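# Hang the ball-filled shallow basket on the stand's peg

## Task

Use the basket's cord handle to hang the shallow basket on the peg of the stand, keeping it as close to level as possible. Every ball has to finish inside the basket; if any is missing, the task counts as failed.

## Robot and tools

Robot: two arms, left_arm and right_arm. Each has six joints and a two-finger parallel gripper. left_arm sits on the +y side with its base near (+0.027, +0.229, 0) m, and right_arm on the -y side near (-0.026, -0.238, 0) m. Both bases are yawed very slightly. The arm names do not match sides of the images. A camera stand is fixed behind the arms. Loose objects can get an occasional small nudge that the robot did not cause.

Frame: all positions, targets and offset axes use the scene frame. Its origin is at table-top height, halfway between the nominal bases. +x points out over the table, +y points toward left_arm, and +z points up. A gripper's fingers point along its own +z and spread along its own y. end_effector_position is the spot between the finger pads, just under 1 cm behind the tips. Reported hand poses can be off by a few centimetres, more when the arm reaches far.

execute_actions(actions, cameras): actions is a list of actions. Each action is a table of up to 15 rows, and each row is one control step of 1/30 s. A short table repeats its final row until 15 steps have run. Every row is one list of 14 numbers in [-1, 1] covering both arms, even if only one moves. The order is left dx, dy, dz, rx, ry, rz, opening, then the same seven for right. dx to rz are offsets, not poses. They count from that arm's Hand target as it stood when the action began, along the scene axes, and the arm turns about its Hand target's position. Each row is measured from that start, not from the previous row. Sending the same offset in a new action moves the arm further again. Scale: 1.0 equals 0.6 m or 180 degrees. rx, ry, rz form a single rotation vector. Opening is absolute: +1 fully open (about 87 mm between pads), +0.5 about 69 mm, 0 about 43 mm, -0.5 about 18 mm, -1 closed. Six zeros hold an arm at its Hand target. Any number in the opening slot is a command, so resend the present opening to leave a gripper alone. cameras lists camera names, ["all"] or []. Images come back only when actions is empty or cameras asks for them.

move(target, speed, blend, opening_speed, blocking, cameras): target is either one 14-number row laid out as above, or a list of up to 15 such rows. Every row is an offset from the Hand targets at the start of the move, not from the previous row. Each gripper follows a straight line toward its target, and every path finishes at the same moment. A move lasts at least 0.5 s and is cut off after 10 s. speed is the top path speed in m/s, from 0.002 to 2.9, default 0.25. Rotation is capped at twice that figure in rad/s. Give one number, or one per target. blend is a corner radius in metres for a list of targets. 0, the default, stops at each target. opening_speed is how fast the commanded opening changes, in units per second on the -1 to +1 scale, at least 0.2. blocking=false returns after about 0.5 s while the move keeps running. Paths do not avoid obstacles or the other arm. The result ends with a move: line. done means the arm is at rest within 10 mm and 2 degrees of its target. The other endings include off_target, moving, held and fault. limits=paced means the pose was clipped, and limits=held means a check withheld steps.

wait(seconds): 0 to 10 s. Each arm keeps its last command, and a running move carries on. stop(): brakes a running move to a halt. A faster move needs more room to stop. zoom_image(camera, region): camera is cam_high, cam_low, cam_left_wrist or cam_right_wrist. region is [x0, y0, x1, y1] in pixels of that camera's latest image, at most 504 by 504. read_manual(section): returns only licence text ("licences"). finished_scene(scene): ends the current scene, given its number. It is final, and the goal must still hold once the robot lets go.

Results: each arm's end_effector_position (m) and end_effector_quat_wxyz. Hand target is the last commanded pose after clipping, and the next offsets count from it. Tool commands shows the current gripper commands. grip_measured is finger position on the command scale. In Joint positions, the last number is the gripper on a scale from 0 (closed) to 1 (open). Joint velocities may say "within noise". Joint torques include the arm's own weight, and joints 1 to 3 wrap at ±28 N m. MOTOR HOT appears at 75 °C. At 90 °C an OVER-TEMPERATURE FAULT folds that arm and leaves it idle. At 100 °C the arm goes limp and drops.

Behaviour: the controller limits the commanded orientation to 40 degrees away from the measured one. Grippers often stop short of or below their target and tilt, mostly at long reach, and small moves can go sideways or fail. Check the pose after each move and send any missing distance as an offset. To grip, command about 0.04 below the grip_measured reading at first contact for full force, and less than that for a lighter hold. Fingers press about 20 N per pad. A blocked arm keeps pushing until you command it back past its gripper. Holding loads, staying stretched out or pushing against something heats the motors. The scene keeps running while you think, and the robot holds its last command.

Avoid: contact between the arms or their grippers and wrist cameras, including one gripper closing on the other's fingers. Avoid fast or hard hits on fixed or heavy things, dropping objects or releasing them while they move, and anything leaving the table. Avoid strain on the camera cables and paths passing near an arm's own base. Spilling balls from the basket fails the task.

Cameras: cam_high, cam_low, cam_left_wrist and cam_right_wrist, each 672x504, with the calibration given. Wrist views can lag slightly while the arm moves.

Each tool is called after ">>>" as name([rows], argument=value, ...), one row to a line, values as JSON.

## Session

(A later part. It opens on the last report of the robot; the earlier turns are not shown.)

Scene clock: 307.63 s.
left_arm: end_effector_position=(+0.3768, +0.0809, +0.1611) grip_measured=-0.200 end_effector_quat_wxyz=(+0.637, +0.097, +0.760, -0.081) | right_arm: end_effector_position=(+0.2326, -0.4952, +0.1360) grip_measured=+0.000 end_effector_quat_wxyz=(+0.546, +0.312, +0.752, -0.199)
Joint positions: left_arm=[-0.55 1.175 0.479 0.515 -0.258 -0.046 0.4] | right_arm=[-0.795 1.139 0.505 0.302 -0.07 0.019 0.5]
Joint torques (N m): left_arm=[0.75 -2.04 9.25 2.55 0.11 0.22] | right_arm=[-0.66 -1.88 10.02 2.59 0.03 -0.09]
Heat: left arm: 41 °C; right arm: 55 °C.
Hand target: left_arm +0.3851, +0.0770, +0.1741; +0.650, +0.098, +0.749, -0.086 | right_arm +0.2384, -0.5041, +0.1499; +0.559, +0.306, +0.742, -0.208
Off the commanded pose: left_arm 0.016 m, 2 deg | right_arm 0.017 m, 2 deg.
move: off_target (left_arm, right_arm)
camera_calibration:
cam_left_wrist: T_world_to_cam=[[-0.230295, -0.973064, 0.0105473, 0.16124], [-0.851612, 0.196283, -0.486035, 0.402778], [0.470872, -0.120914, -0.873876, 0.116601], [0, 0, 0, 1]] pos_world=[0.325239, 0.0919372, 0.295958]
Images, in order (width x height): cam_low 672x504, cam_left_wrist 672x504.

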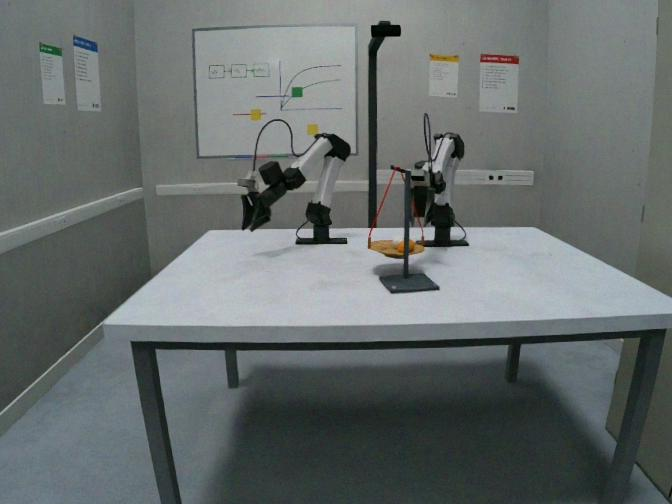

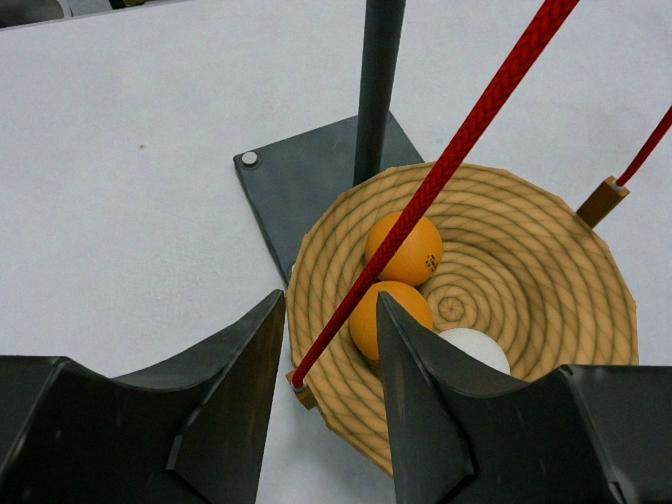

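>>> move(target=[0,0,0,0,0,0,-1,0,0,0,0,0,0,0], speed=0.04, opening_speed=0.5, cameras=["cam_low","cam_left_wrist"])

>>> zoom_image(camera="cam_low", region=[355, 145, 445, 265])

Scene clock: 315.10 s.
left_arm: end_effector_position=(+0.3769, +0.0806, +0.1614) grip_measured=-0.882 end_effector_quat_wxyz=(+0.638, +0.097, +0.760, -0.082) | right_arm: end_effector_position=(+0.2326, -0.4952, +0.1360) grip_measured=+0.000 end_effector_quat_wxyz=(+0.546, +0.312, +0.752, -0.199)
Joint positions: left_arm=[-0.55 1.175 0.479 0.517 -0.257 -0.046 0.059] | right_arm=[-0.795 1.139 0.505 0.302 -0.07 0.019 0.5]
Joint torques (N m): left_arm=[0.73 -2.03 9.25 2.54 0.09 0.21] | right_arm=[-0.84 -2 10.13 2.58 0.07 -0.1]
Heat: left arm: 44 °C; right arm: 56 °C.
Hand target: left_arm +0.3851, +0.0770, +0.1741; +0.650, +0.098, +0.749, -0.086 | right_arm +0.2384, -0.5041, +0.1499; +0.559, +0.306, +0.742, -0.208
Off the commanded pose: left_arm 0.016 m, 2 deg | right_arm 0.017 m, 2 deg.
move: off_target (left_arm, right_arm)
camera_calibration:
cam_left_wrist: T_world_to_cam=[[-0.23158, -0.97276, 0.0104112, 0.161545], [-0.850654, 0.197296, -0.4873, 0.402829], [0.471972, -0.121705, -0.873173, 0.116407], [0, 0, 0, 1]] pos_world=[0.325139, 0.0918355, 0.29626]
Images, in order (width x height): cam_low 672x504, cam_left_wrist 672x504.

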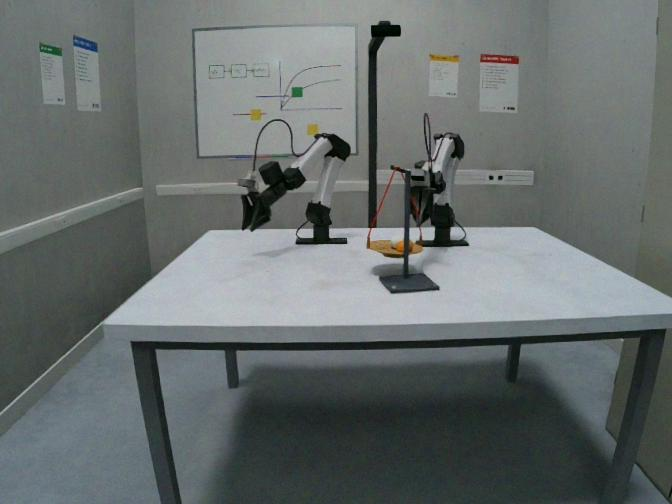

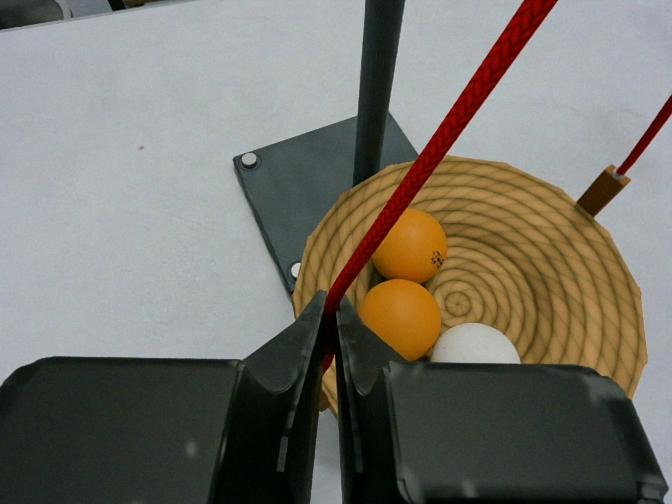

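Scaled by 4.200 from the camera's 672x504 image, which has a finer 960x720 frame.

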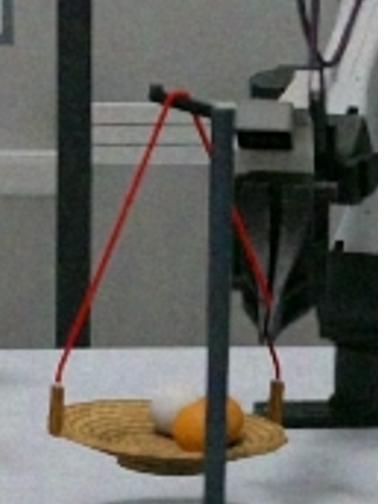

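>>> move(target=[0.001,-0.003,0.011,0,0,0,-1,0,0,0,0,0,0,0], speed=0.03, cameras=["cam_low"])

>>> zoom_image(camera="cam_low", region=[355, 145, 445, 265])

Scene clock: 319.43 s.
left_arm: end_effector_position=(+0.3798, +0.0790, +0.1692) grip_measured=-0.882 end_effector_quat_wxyz=(+0.642, +0.096, +0.756, -0.083) | right_arm: end_effector_position=(+0.2326, -0.4952, +0.1360) grip_measured=+0.000 end_effector_quat_wxyz=(+0.546, +0.312, +0.752, -0.199)
Joint positions: left_arm=[-0.55 1.175 0.5 0.507 -0.257 -0.046 0.059] | right_arm=[-0.795 1.139 0.505 0.302 -0.07 0.019 0.5]
Joint torques (N m): left_arm=[0.29 -2.66 9.54 2.32 0.05 0.2] | right_arm=[-0.77 -2.17 10.14 2.53 0.09 -0.07]
Heat: left arm: 46 °C; right arm: 56 °C.
Hand target: left_arm +0.3856, +0.0752, +0.1806; +0.650, +0.098, +0.749, -0.086 | right_arm +0.2384, -0.5041, +0.1499; +0.559, +0.306, +0.742, -0.208
Off the commanded pose: left_arm 0.013 m, 1 deg | right_arm 0.017 m, 2 deg.
move: off_target (left_arm, right_arm)
Images, in order (width x height): cam_low 672x504.

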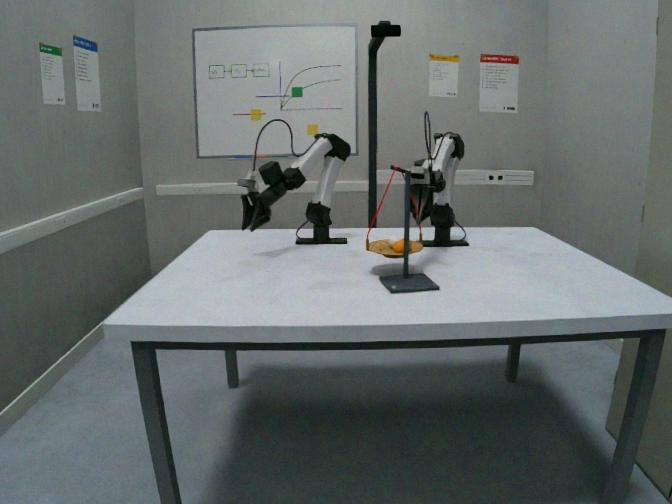

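Scaled by 4.200 from the camera's 672x504 image, which has a finer 960x720 frame.

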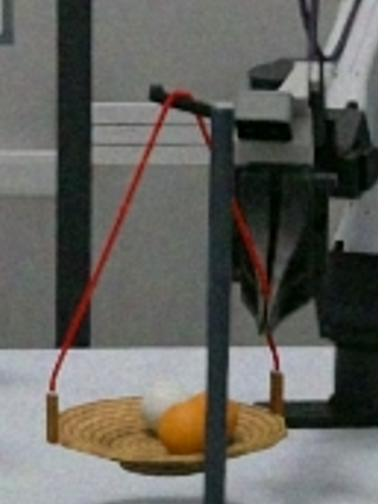

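>>> move(target=[0,-0.001,0.005,0,0,0,-1,0,0,0,0,0,0,0], speed=0.03, cameras=["cam_low"])

>>> zoom_image(camera="cam_low", region=[355, 145, 445, 265])

Scene clock: 326.70 s.
left_arm: end_effector_position=(+0.3803, +0.0787, +0.1700) grip_measured=-0.882 end_effector_quat_wxyz=(+0.640, +0.097, +0.758, -0.082) | right_arm: end_effector_position=(+0.2326, -0.4952, +0.1360) grip_measured=+0.000 end_effector_quat_wxyz=(+0.546, +0.312, +0.752, -0.199)
Joint positions: left_arm=[-0.55 1.175 0.51 0.491 -0.257 -0.046 0.059] | right_arm=[-0.795 1.139 0.505 0.302 -0.07 0.019 0.5]
Joint torques (N m): left_arm=[0.13 -3.11 9.57 2.33 0.02 0.19] | right_arm=[-0.68 -2.04 9.88 2.57 0 -0.09]
Heat: left arm: 48 °C; right arm: 56 °C.
Hand target: left_arm +0.3856, +0.0746, +0.1836; +0.650, +0.098, +0.749, -0.086 | right_arm +0.2384, -0.5041, +0.1499; +0.559, +0.306, +0.742, -0.208
Off the commanded pose: left_arm 0.015 m, 2 deg | right_arm 0.017 m, 2 deg.
move: off_target (left_arm, right_arm)
Images, in order (width x height): cam_low 672x504.

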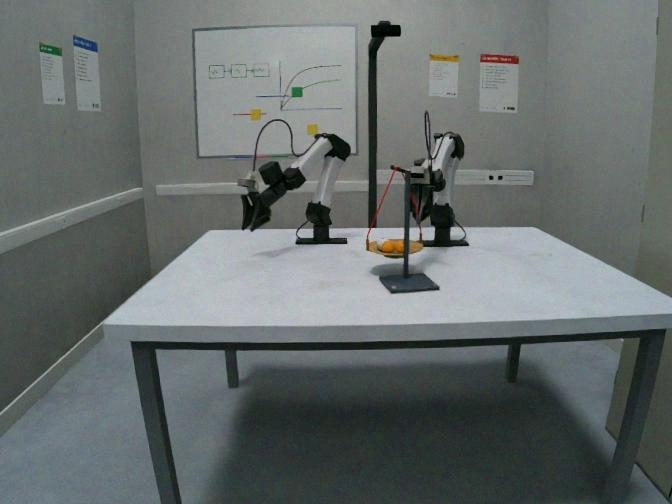

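Scaled by 4.200 from the camera's 672x504 image, which has a finer 960x720 frame.

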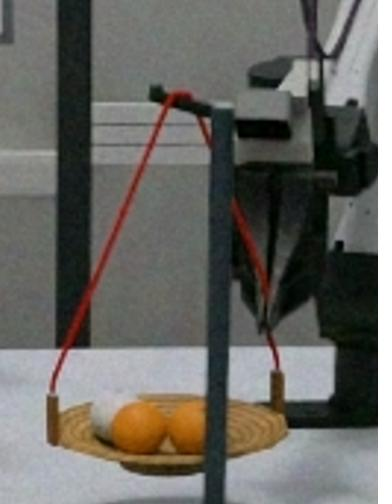

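>>> move(target=[0,0,-0.02,0,0,0,-0.5,0,0,0,0,0,0,0], speed=0.05, opening_speed=0.5, cameras=["cam_low","cam_left_wrist"])

>>> zoom_image(camera="cam_low", region=[355, 145, 445, 265])

>>> wait(seconds=1, cameras=["cam_high", "cam_low", "cam_left_wrist"])

>>> zoom_image(camera="cam_low", region=[355, 145, 445, 265])

>>> zoom_image(camera="cam_high", region=[350, 150, 490, 290])

Scene clock: 333.90 s.
left_arm: end_effector_position=(+0.3842, +0.0765, +0.1732) grip_measured=-0.500 end_effector_quat_wxyz=(+0.648, +0.094, +0.751, -0.086) | right_arm: end_effector_position=(+0.2326, -0.4952, +0.1360) grip_measured=+0.000 end_effector_quat_wxyz=(+0.546, +0.312, +0.752, -0.199)
Joint positions: left_arm=[-0.55 1.194 0.51 0.534 -0.257 -0.046 0.25] | right_arm=[-0.795 1.139 0.505 0.302 -0.07 0.019 0.5]
Joint torques (N m): left_arm=[0.13 -2.24 6.67 2.54 0.03 0.19] | right_arm=[-0.81 -2.24 10.25 2.61 0.09 -0.07]
Heat: left arm: 48 °C; right arm: 56 °C.
Hand target: left_arm +0.3857, +0.0746, +0.1715; +0.650, +0.098, +0.749, -0.086 | right_arm +0.2384, -0.5041, +0.1499; +0.559, +0.306, +0.742, -0.208
Off the commanded pose: left_arm 0.003 m, 1 deg | right_arm 0.017 m, 2 deg.
move: off_target (right_arm)
camera_calibration:
cam_left_wrist: T_world_to_cam=[[-0.231914, -0.972555, 0.0187638, 0.157728], [-0.83776, 0.189893, -0.511956, 0.415566], [0.494343, -0.134449, -0.858807, 0.112612], [0, 0, 0, 1]] pos_world=[0.329055, 0.0896264, 0.306504]
Images, in order (width x height): cam_low 672x504, cam_left_wrist 672x504.

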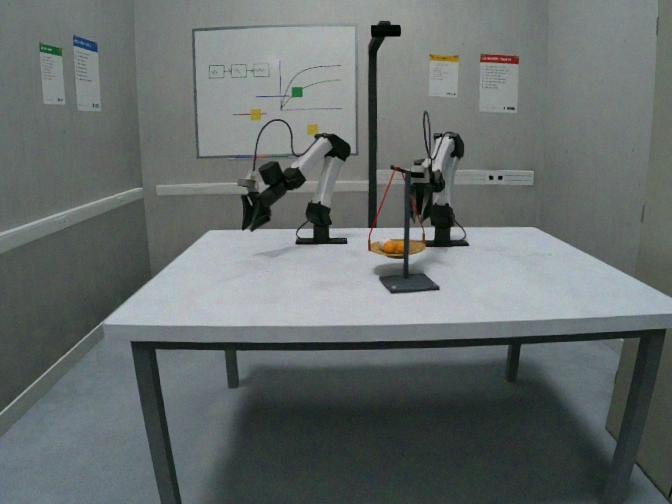

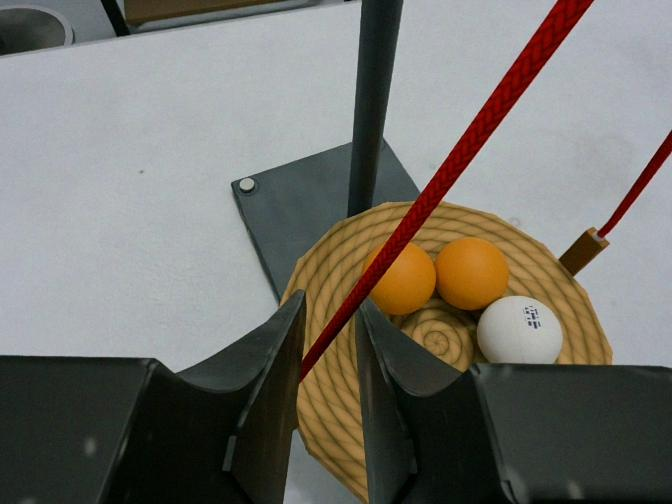

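Scaled by 4.200 from the camera's 672x504 image, which has a finer 960x720 frame.

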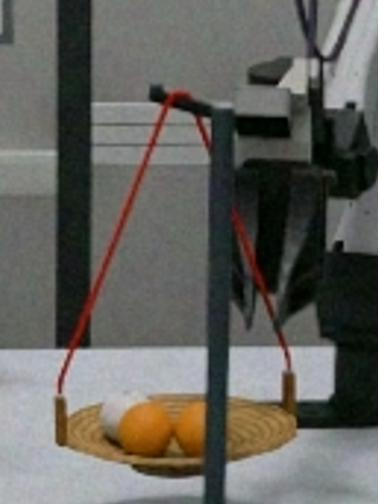

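Scene clock: 334.90 s.
left_arm: end_effector_position=(+0.3842, +0.0765, +0.1732) grip_measured=-0.500 end_effector_quat_wxyz=(+0.648, +0.094, +0.751, -0.086) | right_arm: end_effector_position=(+0.2326, -0.4952, +0.1360) grip_measured=+0.000 end_effector_quat_wxyz=(+0.546, +0.312, +0.752, -0.199)
Joint positions: left_arm=[-0.55 1.194 0.51 0.534 -0.257 -0.046 0.25] | right_arm=[-0.795 1.139 0.505 0.302 -0.07 0.019 0.5]
Joint torques (N m): left_arm=[0.13 -2.24 6.64 2.55 0.03 0.19] | right_arm=[-0.84 -2.03 10.37 2.58 0.03 -0.07]
Heat: left arm: 48 °C; right arm: 56 °C.
Hand target: left_arm +0.3856, +0.0746, +0.1715; +0.650, +0.099, +0.749, -0.086 | right_arm +0.2384, -0.5041, +0.1499; +0.559, +0.306, +0.742, -0.208
Tool commands: left_gripper/opening=-0.5 right_gripper/opening=+0.0
Off the commanded pose: left_arm 0.003 m, 1 deg | right_arm 0.017 m, 2 deg.
wait: 1.00 s; at rest by 0.17 s
camera_calibration:
cam_left_wrist: T_world_to_cam=[[-0.231914, -0.972555, 0.0187638, 0.157728], [-0.83776, 0.189893, -0.511956, 0.415566], [0.494343, -0.134449, -0.858807, 0.112612], [0, 0, 0, 1]] pos_world=[0.329055, 0.0896264, 0.306504]
Images, in order (width x height): cam_high 672x504, cam_low 672x504, cam_left_wrist 672x504.

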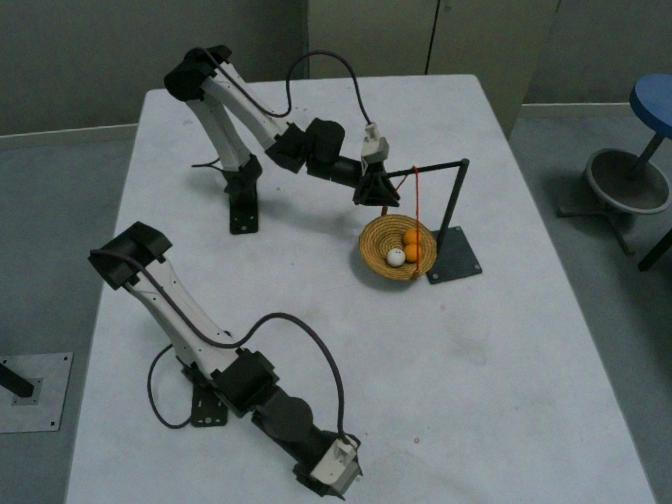

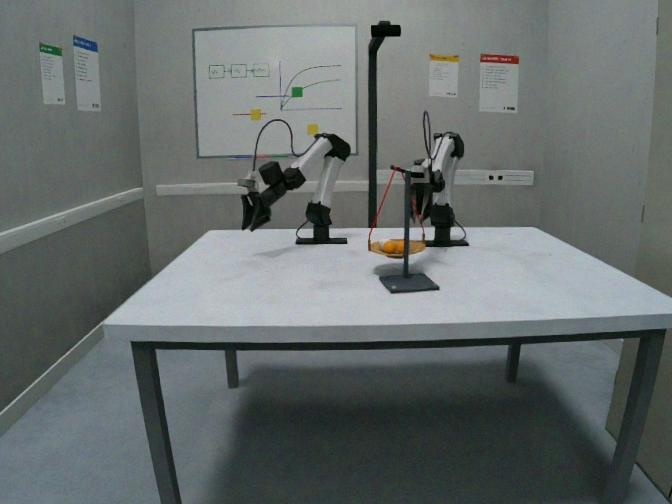

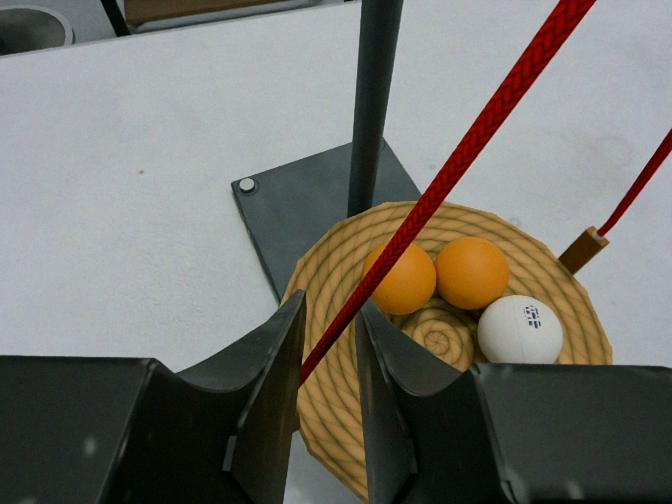

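Scaled by 4.200 from the camera's 672x504 image, which has a finer 960x720 frame.

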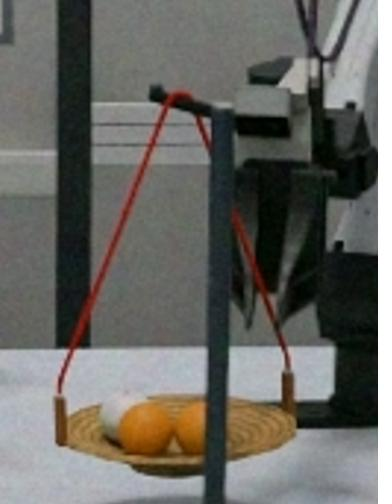

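Scaled by 3.600 from the camera's 672x504 image, which has a finer 960x720 frame.

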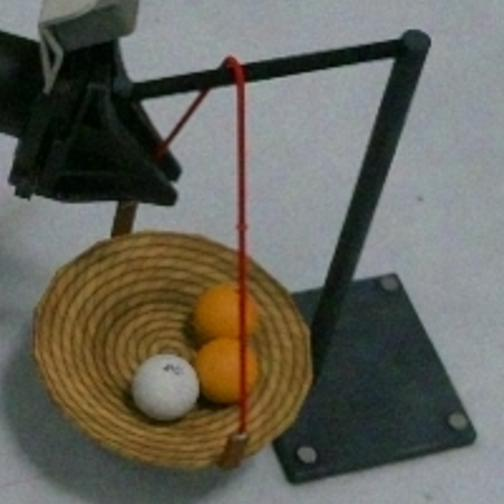

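>>> move(target=[0,0,0,0,0,0,-1,0,0,0,0,0,0,0], speed=0.04, opening_speed=0.5, cameras=["cam_low"])

>>> zoom_image(camera="cam_low", region=[355, 145, 445, 265])

Scene clock: 345.50 s.
left_arm: end_effector_position=(+0.3842, +0.0765, +0.1733) grip_measured=-0.897 end_effector_quat_wxyz=(+0.649, +0.094, +0.750, -0.086) | right_arm: end_effector_position=(+0.2326, -0.4952, +0.1360) grip_measured=+0.000 end_effector_quat_wxyz=(+0.546, +0.312, +0.752, -0.199)
Joint positions: left_arm=[-0.55 1.194 0.51 0.534 -0.257 -0.046 0.052] | right_arm=[-0.795 1.139 0.505 0.302 -0.07 0.019 0.5]
Joint torques (N m): left_arm=[0.14 -2.28 6.67 2.55 0.03 0.19] | right_arm=[-0.7 -2.04 10.09 2.61 0.03 0]
Heat: left arm: 47 °C; right arm: 56 °C.
Hand target: left_arm +0.3856, +0.0746, +0.1715; +0.650, +0.098, +0.749, -0.086 | right_arm +0.2384, -0.5041, +0.1499; +0.559, +0.306, +0.742, -0.208
Off the commanded pose: left_arm 0.003 m, 1 deg | right_arm 0.017 m, 2 deg.
move: off_target (right_arm)
Images, in order (width x height): cam_low 672x504.

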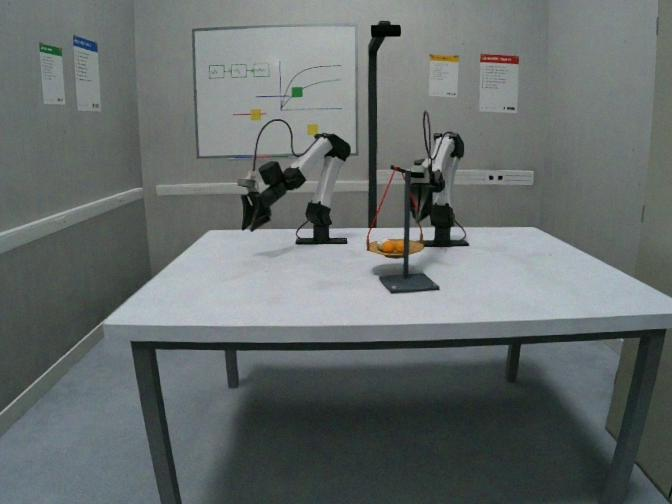

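Scaled by 4.200 from the camera's 672x504 image, which has a finer 960x720 frame.

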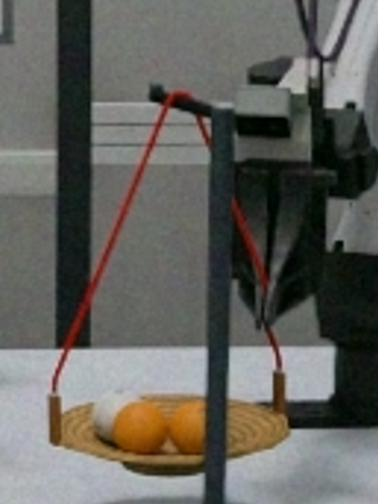

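>>> move(target=[0,0.012,-0.012,0,0,0,-1,0,0,0,0,0,0,0], speed=0.03, cameras=["cam_low"])

>>> zoom_image(camera="cam_low", region=[355, 145, 445, 265])

Scene clock: 352.80 s.
left_arm: end_effector_position=(+0.3857, +0.0803, +0.1736) grip_measured=-0.897 end_effector_quat_wxyz=(+0.655, +0.092, +0.745, -0.090) | right_arm: end_effector_position=(+0.2326, -0.4952, +0.1360) grip_measured=+0.000 end_effector_quat_wxyz=(+0.546, +0.312, +0.752, -0.199)
Joint positions: left_arm=[-0.53 1.194 0.492 0.572 -0.235 -0.044 0.052] | right_arm=[-0.795 1.139 0.505 0.302 -0.07 0.019 0.5]
Joint torques (N m): left_arm=[0.81 -2.17 5.57 2.49 0.09 0.22] | right_arm=[-0.84 -1.94 10.19 2.62 0.08 -0.08]
Heat: left arm: 46 °C; right arm: 57 °C.
Hand target: left_arm +0.3857, +0.0818, +0.1644; +0.650, +0.098, +0.749, -0.086 | right_arm +0.2384, -0.5041, +0.1499; +0.559, +0.306, +0.742, -0.208
Off the commanded pose: left_arm 0.009 m, 1 deg | right_arm 0.017 m, 2 deg.
move: off_target (right_arm)
Images, in order (width x height): cam_low 672x504.

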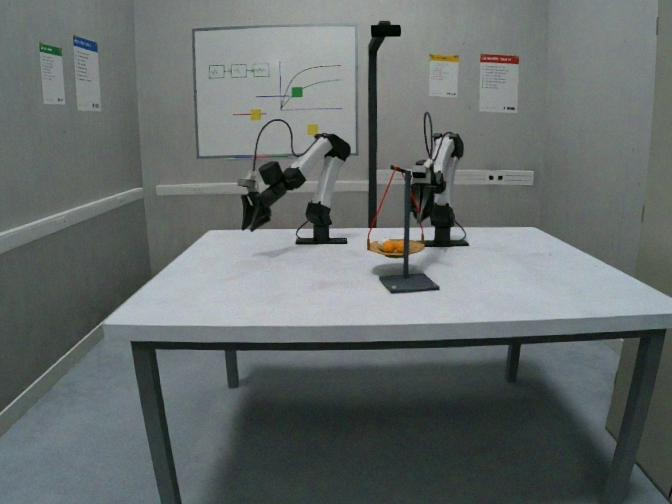

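Scaled by 4.200 from the camera's 672x504 image, which has a finer 960x720 frame.

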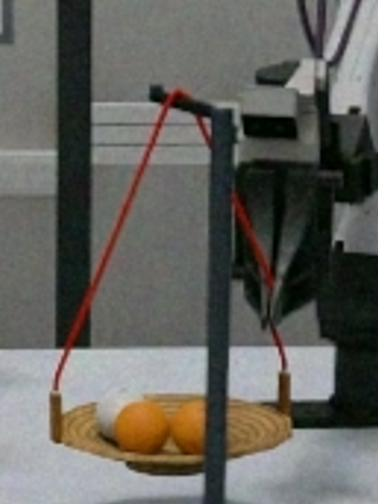

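>>> move(target=[0,0.001,-0.008,0,0,0,-1,0,0,0,0,0,0,0], speed=0.03, cameras=["cam_low"])

>>> zoom_image(camera="cam_low", region=[355, 145, 445, 265])

Scene clock: 357.87 s.
left_arm: end_effector_position=(+0.3864, +0.0798, +0.1727) grip_measured=-0.897 end_effector_quat_wxyz=(+0.660, +0.091, +0.740, -0.093) | right_arm: end_effector_position=(+0.2326, -0.4952, +0.1360) grip_measured=+0.000 end_effector_quat_wxyz=(+0.546, +0.312, +0.752, -0.199)
Joint positions: left_arm=[-0.528 1.203 0.479 0.608 -0.23 -0.044 0.052] | right_arm=[-0.795 1.139 0.505 0.302 -0.07 0.019 0.5]
Joint torques (N m): left_arm=[0.87 -2.02 5.34 2.38 0.07 0.22] | right_arm=[-0.88 -2.06 9.96 2.53 0.1 -0.05]
Heat: left arm: 46 °C; right arm: 57 °C.
Hand target: left_arm +0.3857, +0.0824, +0.1596; +0.650, +0.098, +0.749, -0.086 | right_arm +0.2384, -0.5041, +0.1499; +0.559, +0.306, +0.742, -0.208
Off the commanded pose: left_arm 0.013 m, 2 deg | right_arm 0.017 m, 2 deg.
move: off_target (left_arm, right_arm)
Images, in order (width x height): cam_low 672x504.

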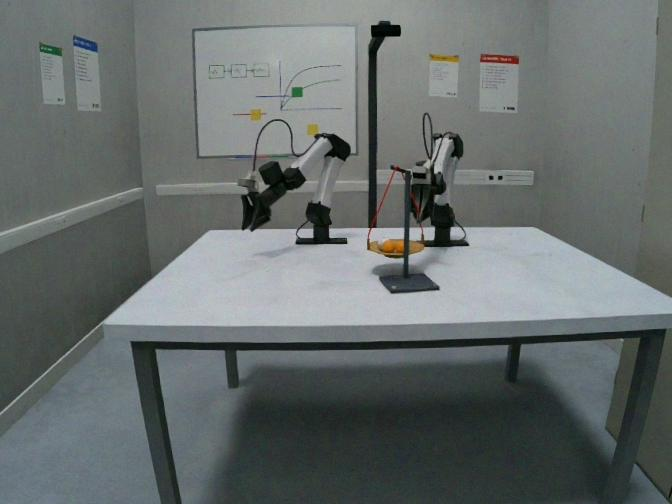

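Scaled by 4.200 from the camera's 672x504 image, which has a finer 960x720 frame.

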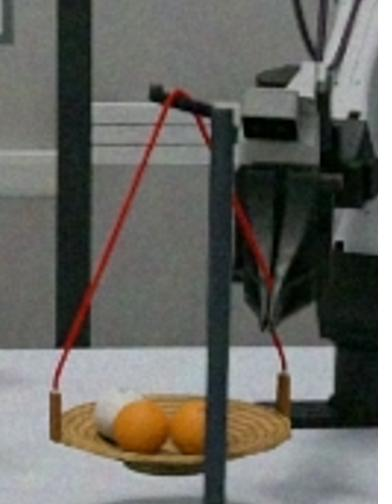

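>>> move(target=[0,0.001,-0.006,0,0,0,-1,0,0,0,0,0,0,0], speed=0.03, cameras=["cam_low"])

>>> zoom_image(camera="cam_low", region=[355, 145, 445, 265])

Scene clock: 363.33 s.
left_arm: end_effector_position=(+0.3866, +0.0801, +0.1698) grip_measured=-0.897 end_effector_quat_wxyz=(+0.660, +0.091, +0.740, -0.093) | right_arm: end_effector_position=(+0.2326, -0.4952, +0.1360) grip_measured=+0.000 end_effector_quat_wxyz=(+0.546, +0.312, +0.752, -0.199)
Joint positions: left_arm=[-0.526 1.212 0.468 0.63 -0.227 -0.044 0.052] | right_arm=[-0.795 1.139 0.505 0.302 -0.07 0.019 0.5]
Joint torques (N m): left_arm=[0.84 -2.03 5.29 2.36 0.07 0.23] | right_arm=[-0.77 -1.94 10.25 2.59 0.01 -0.03]
Heat: left arm: 46 °C; right arm: 57 °C.
Hand target: left_arm +0.3857, +0.0830, +0.1560; +0.650, +0.098, +0.749, -0.086 | right_arm +0.2384, -0.5041, +0.1499; +0.559, +0.306, +0.742, -0.208
Off the commanded pose: left_arm 0.014 m, 2 deg | right_arm 0.017 m, 2 deg.
move: off_target (left_arm, right_arm)
Images, in order (width x height): cam_low 672x504.

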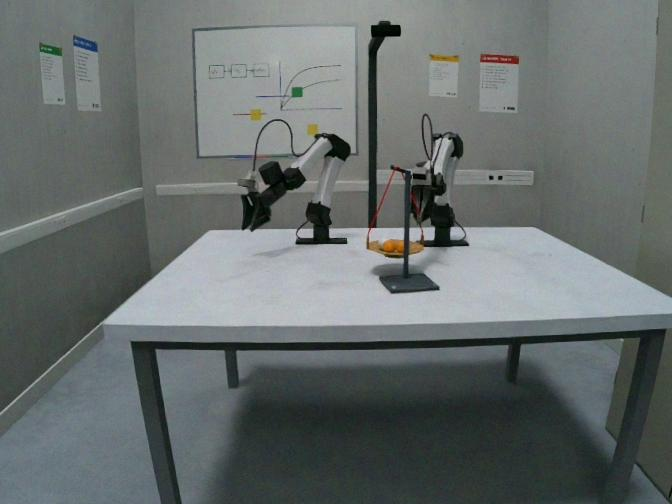

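Scaled by 4.200 from the camera's 672x504 image, which has a finer 960x720 frame.

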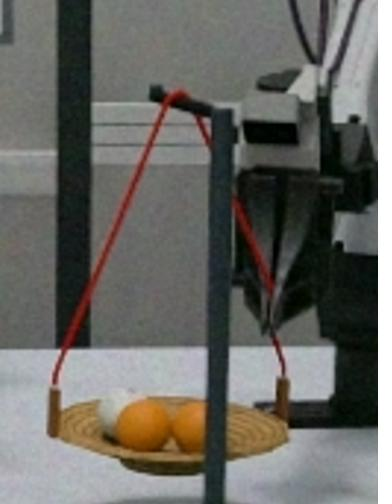

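>>> move(target=[0,0,0.012,0,0,0,-0.45,0,0,0,0,0,0,0], speed=0.05, opening_speed=0.5, cameras=[])

>>> move([
  [-0.07,0.02,0.0,0,0,0,-0.45,0,0,0,0,0,0,0],
  [-0.2,0.1,0.0,0,0,0,-0.45,0,0,0,0,0,0,0],
], speed=0.1, blend=0.01, cameras=["cam_high","cam_low","cam_left_wrist"])

>>> zoom_image(camera="cam_low", region=[355, 145, 445, 265])

>>> zoom_image(camera="cam_high", region=[350, 150, 490, 290])

Scene clock: 372.93 s.
left_arm: end_effector_position=(+0.3849, +0.0811, +0.1633) grip_measured=-0.450 end_effector_quat_wxyz=(+0.651, +0.094, +0.748, -0.089) | right_arm: end_effector_position=(+0.2326, -0.4952, +0.1360) grip_measured=+0.000 end_effector_quat_wxyz=(+0.546, +0.312, +0.752, -0.199)
Joint positions: left_arm=[-0.526 1.212 0.468 0.604 -0.227 -0.043 0.275] | right_arm=[-0.795 1.139 0.505 0.302 -0.07 0.019 0.5]
Joint torques (N m): left_arm=[0.85 -3.67 6.98 2.25 0.06 0.22] | right_arm=[-0.98 -2.26 9.91 2.61 0.06 -0.04]
Heat: left arm: 46 °C; right arm: 57 °C.
Hand target: left_arm +0.3857, +0.0831, +0.1631; +0.650, +0.098, +0.749, -0.086 | right_arm +0.2384, -0.5041, +0.1499; +0.559, +0.306, +0.742, -0.208
Off the commanded pose: left_arm 0.002 m, 1 deg | right_arm 0.017 m, 2 deg.
move: off_target (right_arm)
No camera images: "cameras" was empty.

Scene clock: 375.27 s.
left_arm: end_effector_position=(+0.2673, +0.1413, +0.1684) grip_measured=-0.450 end_effector_quat_wxyz=(+0.654, +0.095, +0.745, -0.091) | right_arm: end_effector_position=(+0.2326, -0.4952, +0.1360) grip_measured=+0.000 end_effector_quat_wxyz=(+0.546, +0.312, +0.752, -0.199)
Joint positions: left_arm=[-0.547 0.304 0.262 -0.092 -0.245 -0.043 0.275] | right_arm=[-0.795 1.139 0.505 0.302 -0.07 0.019 0.5]
Joint torques (N m): left_arm=[0.25 0.9 6.45 2.2 -0.05 0.18] | right_arm=[-0.81 -2.07 10.07 2.62 0.1 -0.04]
Heat: left arm: 45 °C; right arm: 57 °C.
Hand target: left_arm +0.2657, +0.1431, +0.1632; +0.650, +0.098, +0.749, -0.086 | right_arm +0.2384, -0.5041, +0.1499; +0.559, +0.306, +0.742, -0.208
Off the commanded pose: left_arm 0.006 m, 1 deg | right_arm 0.017 m, 2 deg.
move: off_target (right_arm)
camera_calibration:
cam_left_wrist: T_world_to_cam=[[-0.240935, -0.970285, 0.0223237, 0.195269], [-0.828908, 0.193756, -0.524758, 0.302101], [0.504839, -0.144937, -0.850959, 0.172342], [0, 0, 0, 1]] pos_world=[0.210456, 0.155911, 0.300827]
Images, in order (width x height): cam_high 672x504, cam_low 672x504, cam_left_wrist 672x504.

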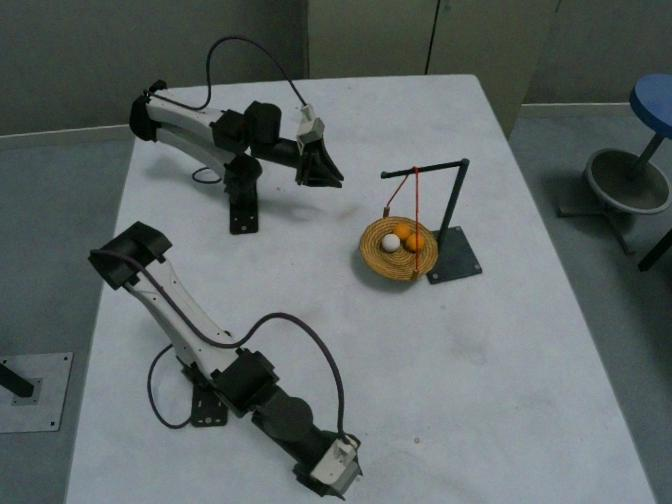

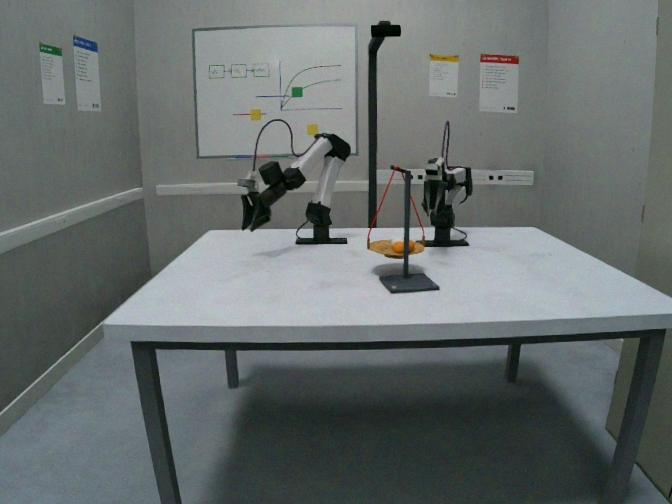

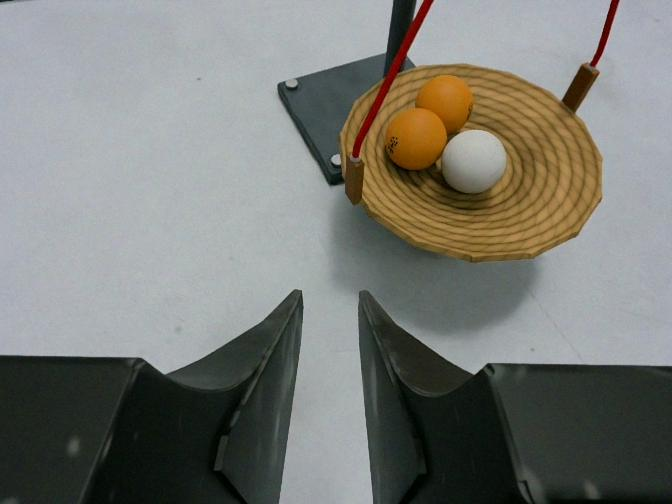

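Scaled by 4.200 from the camera's 672x504 image, which has a finer 960x720 frame.

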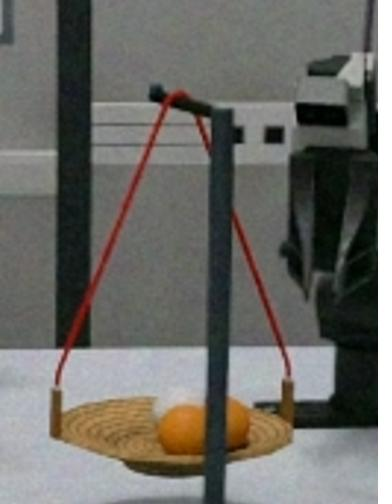

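Scaled by 3.600 from the camera's 672x504 image, which has a finer 960x720 frame.

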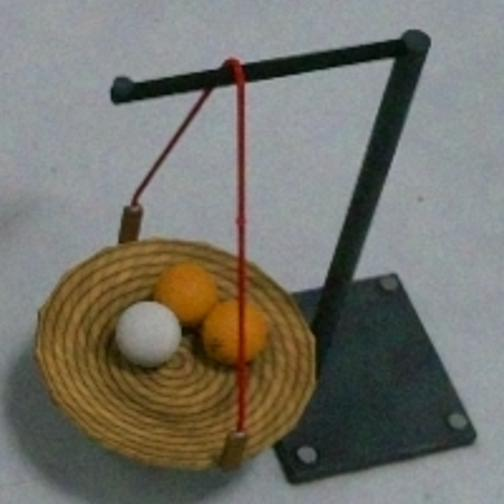

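>>> finished_scene(scene=2)

The scene is finished: the task was done.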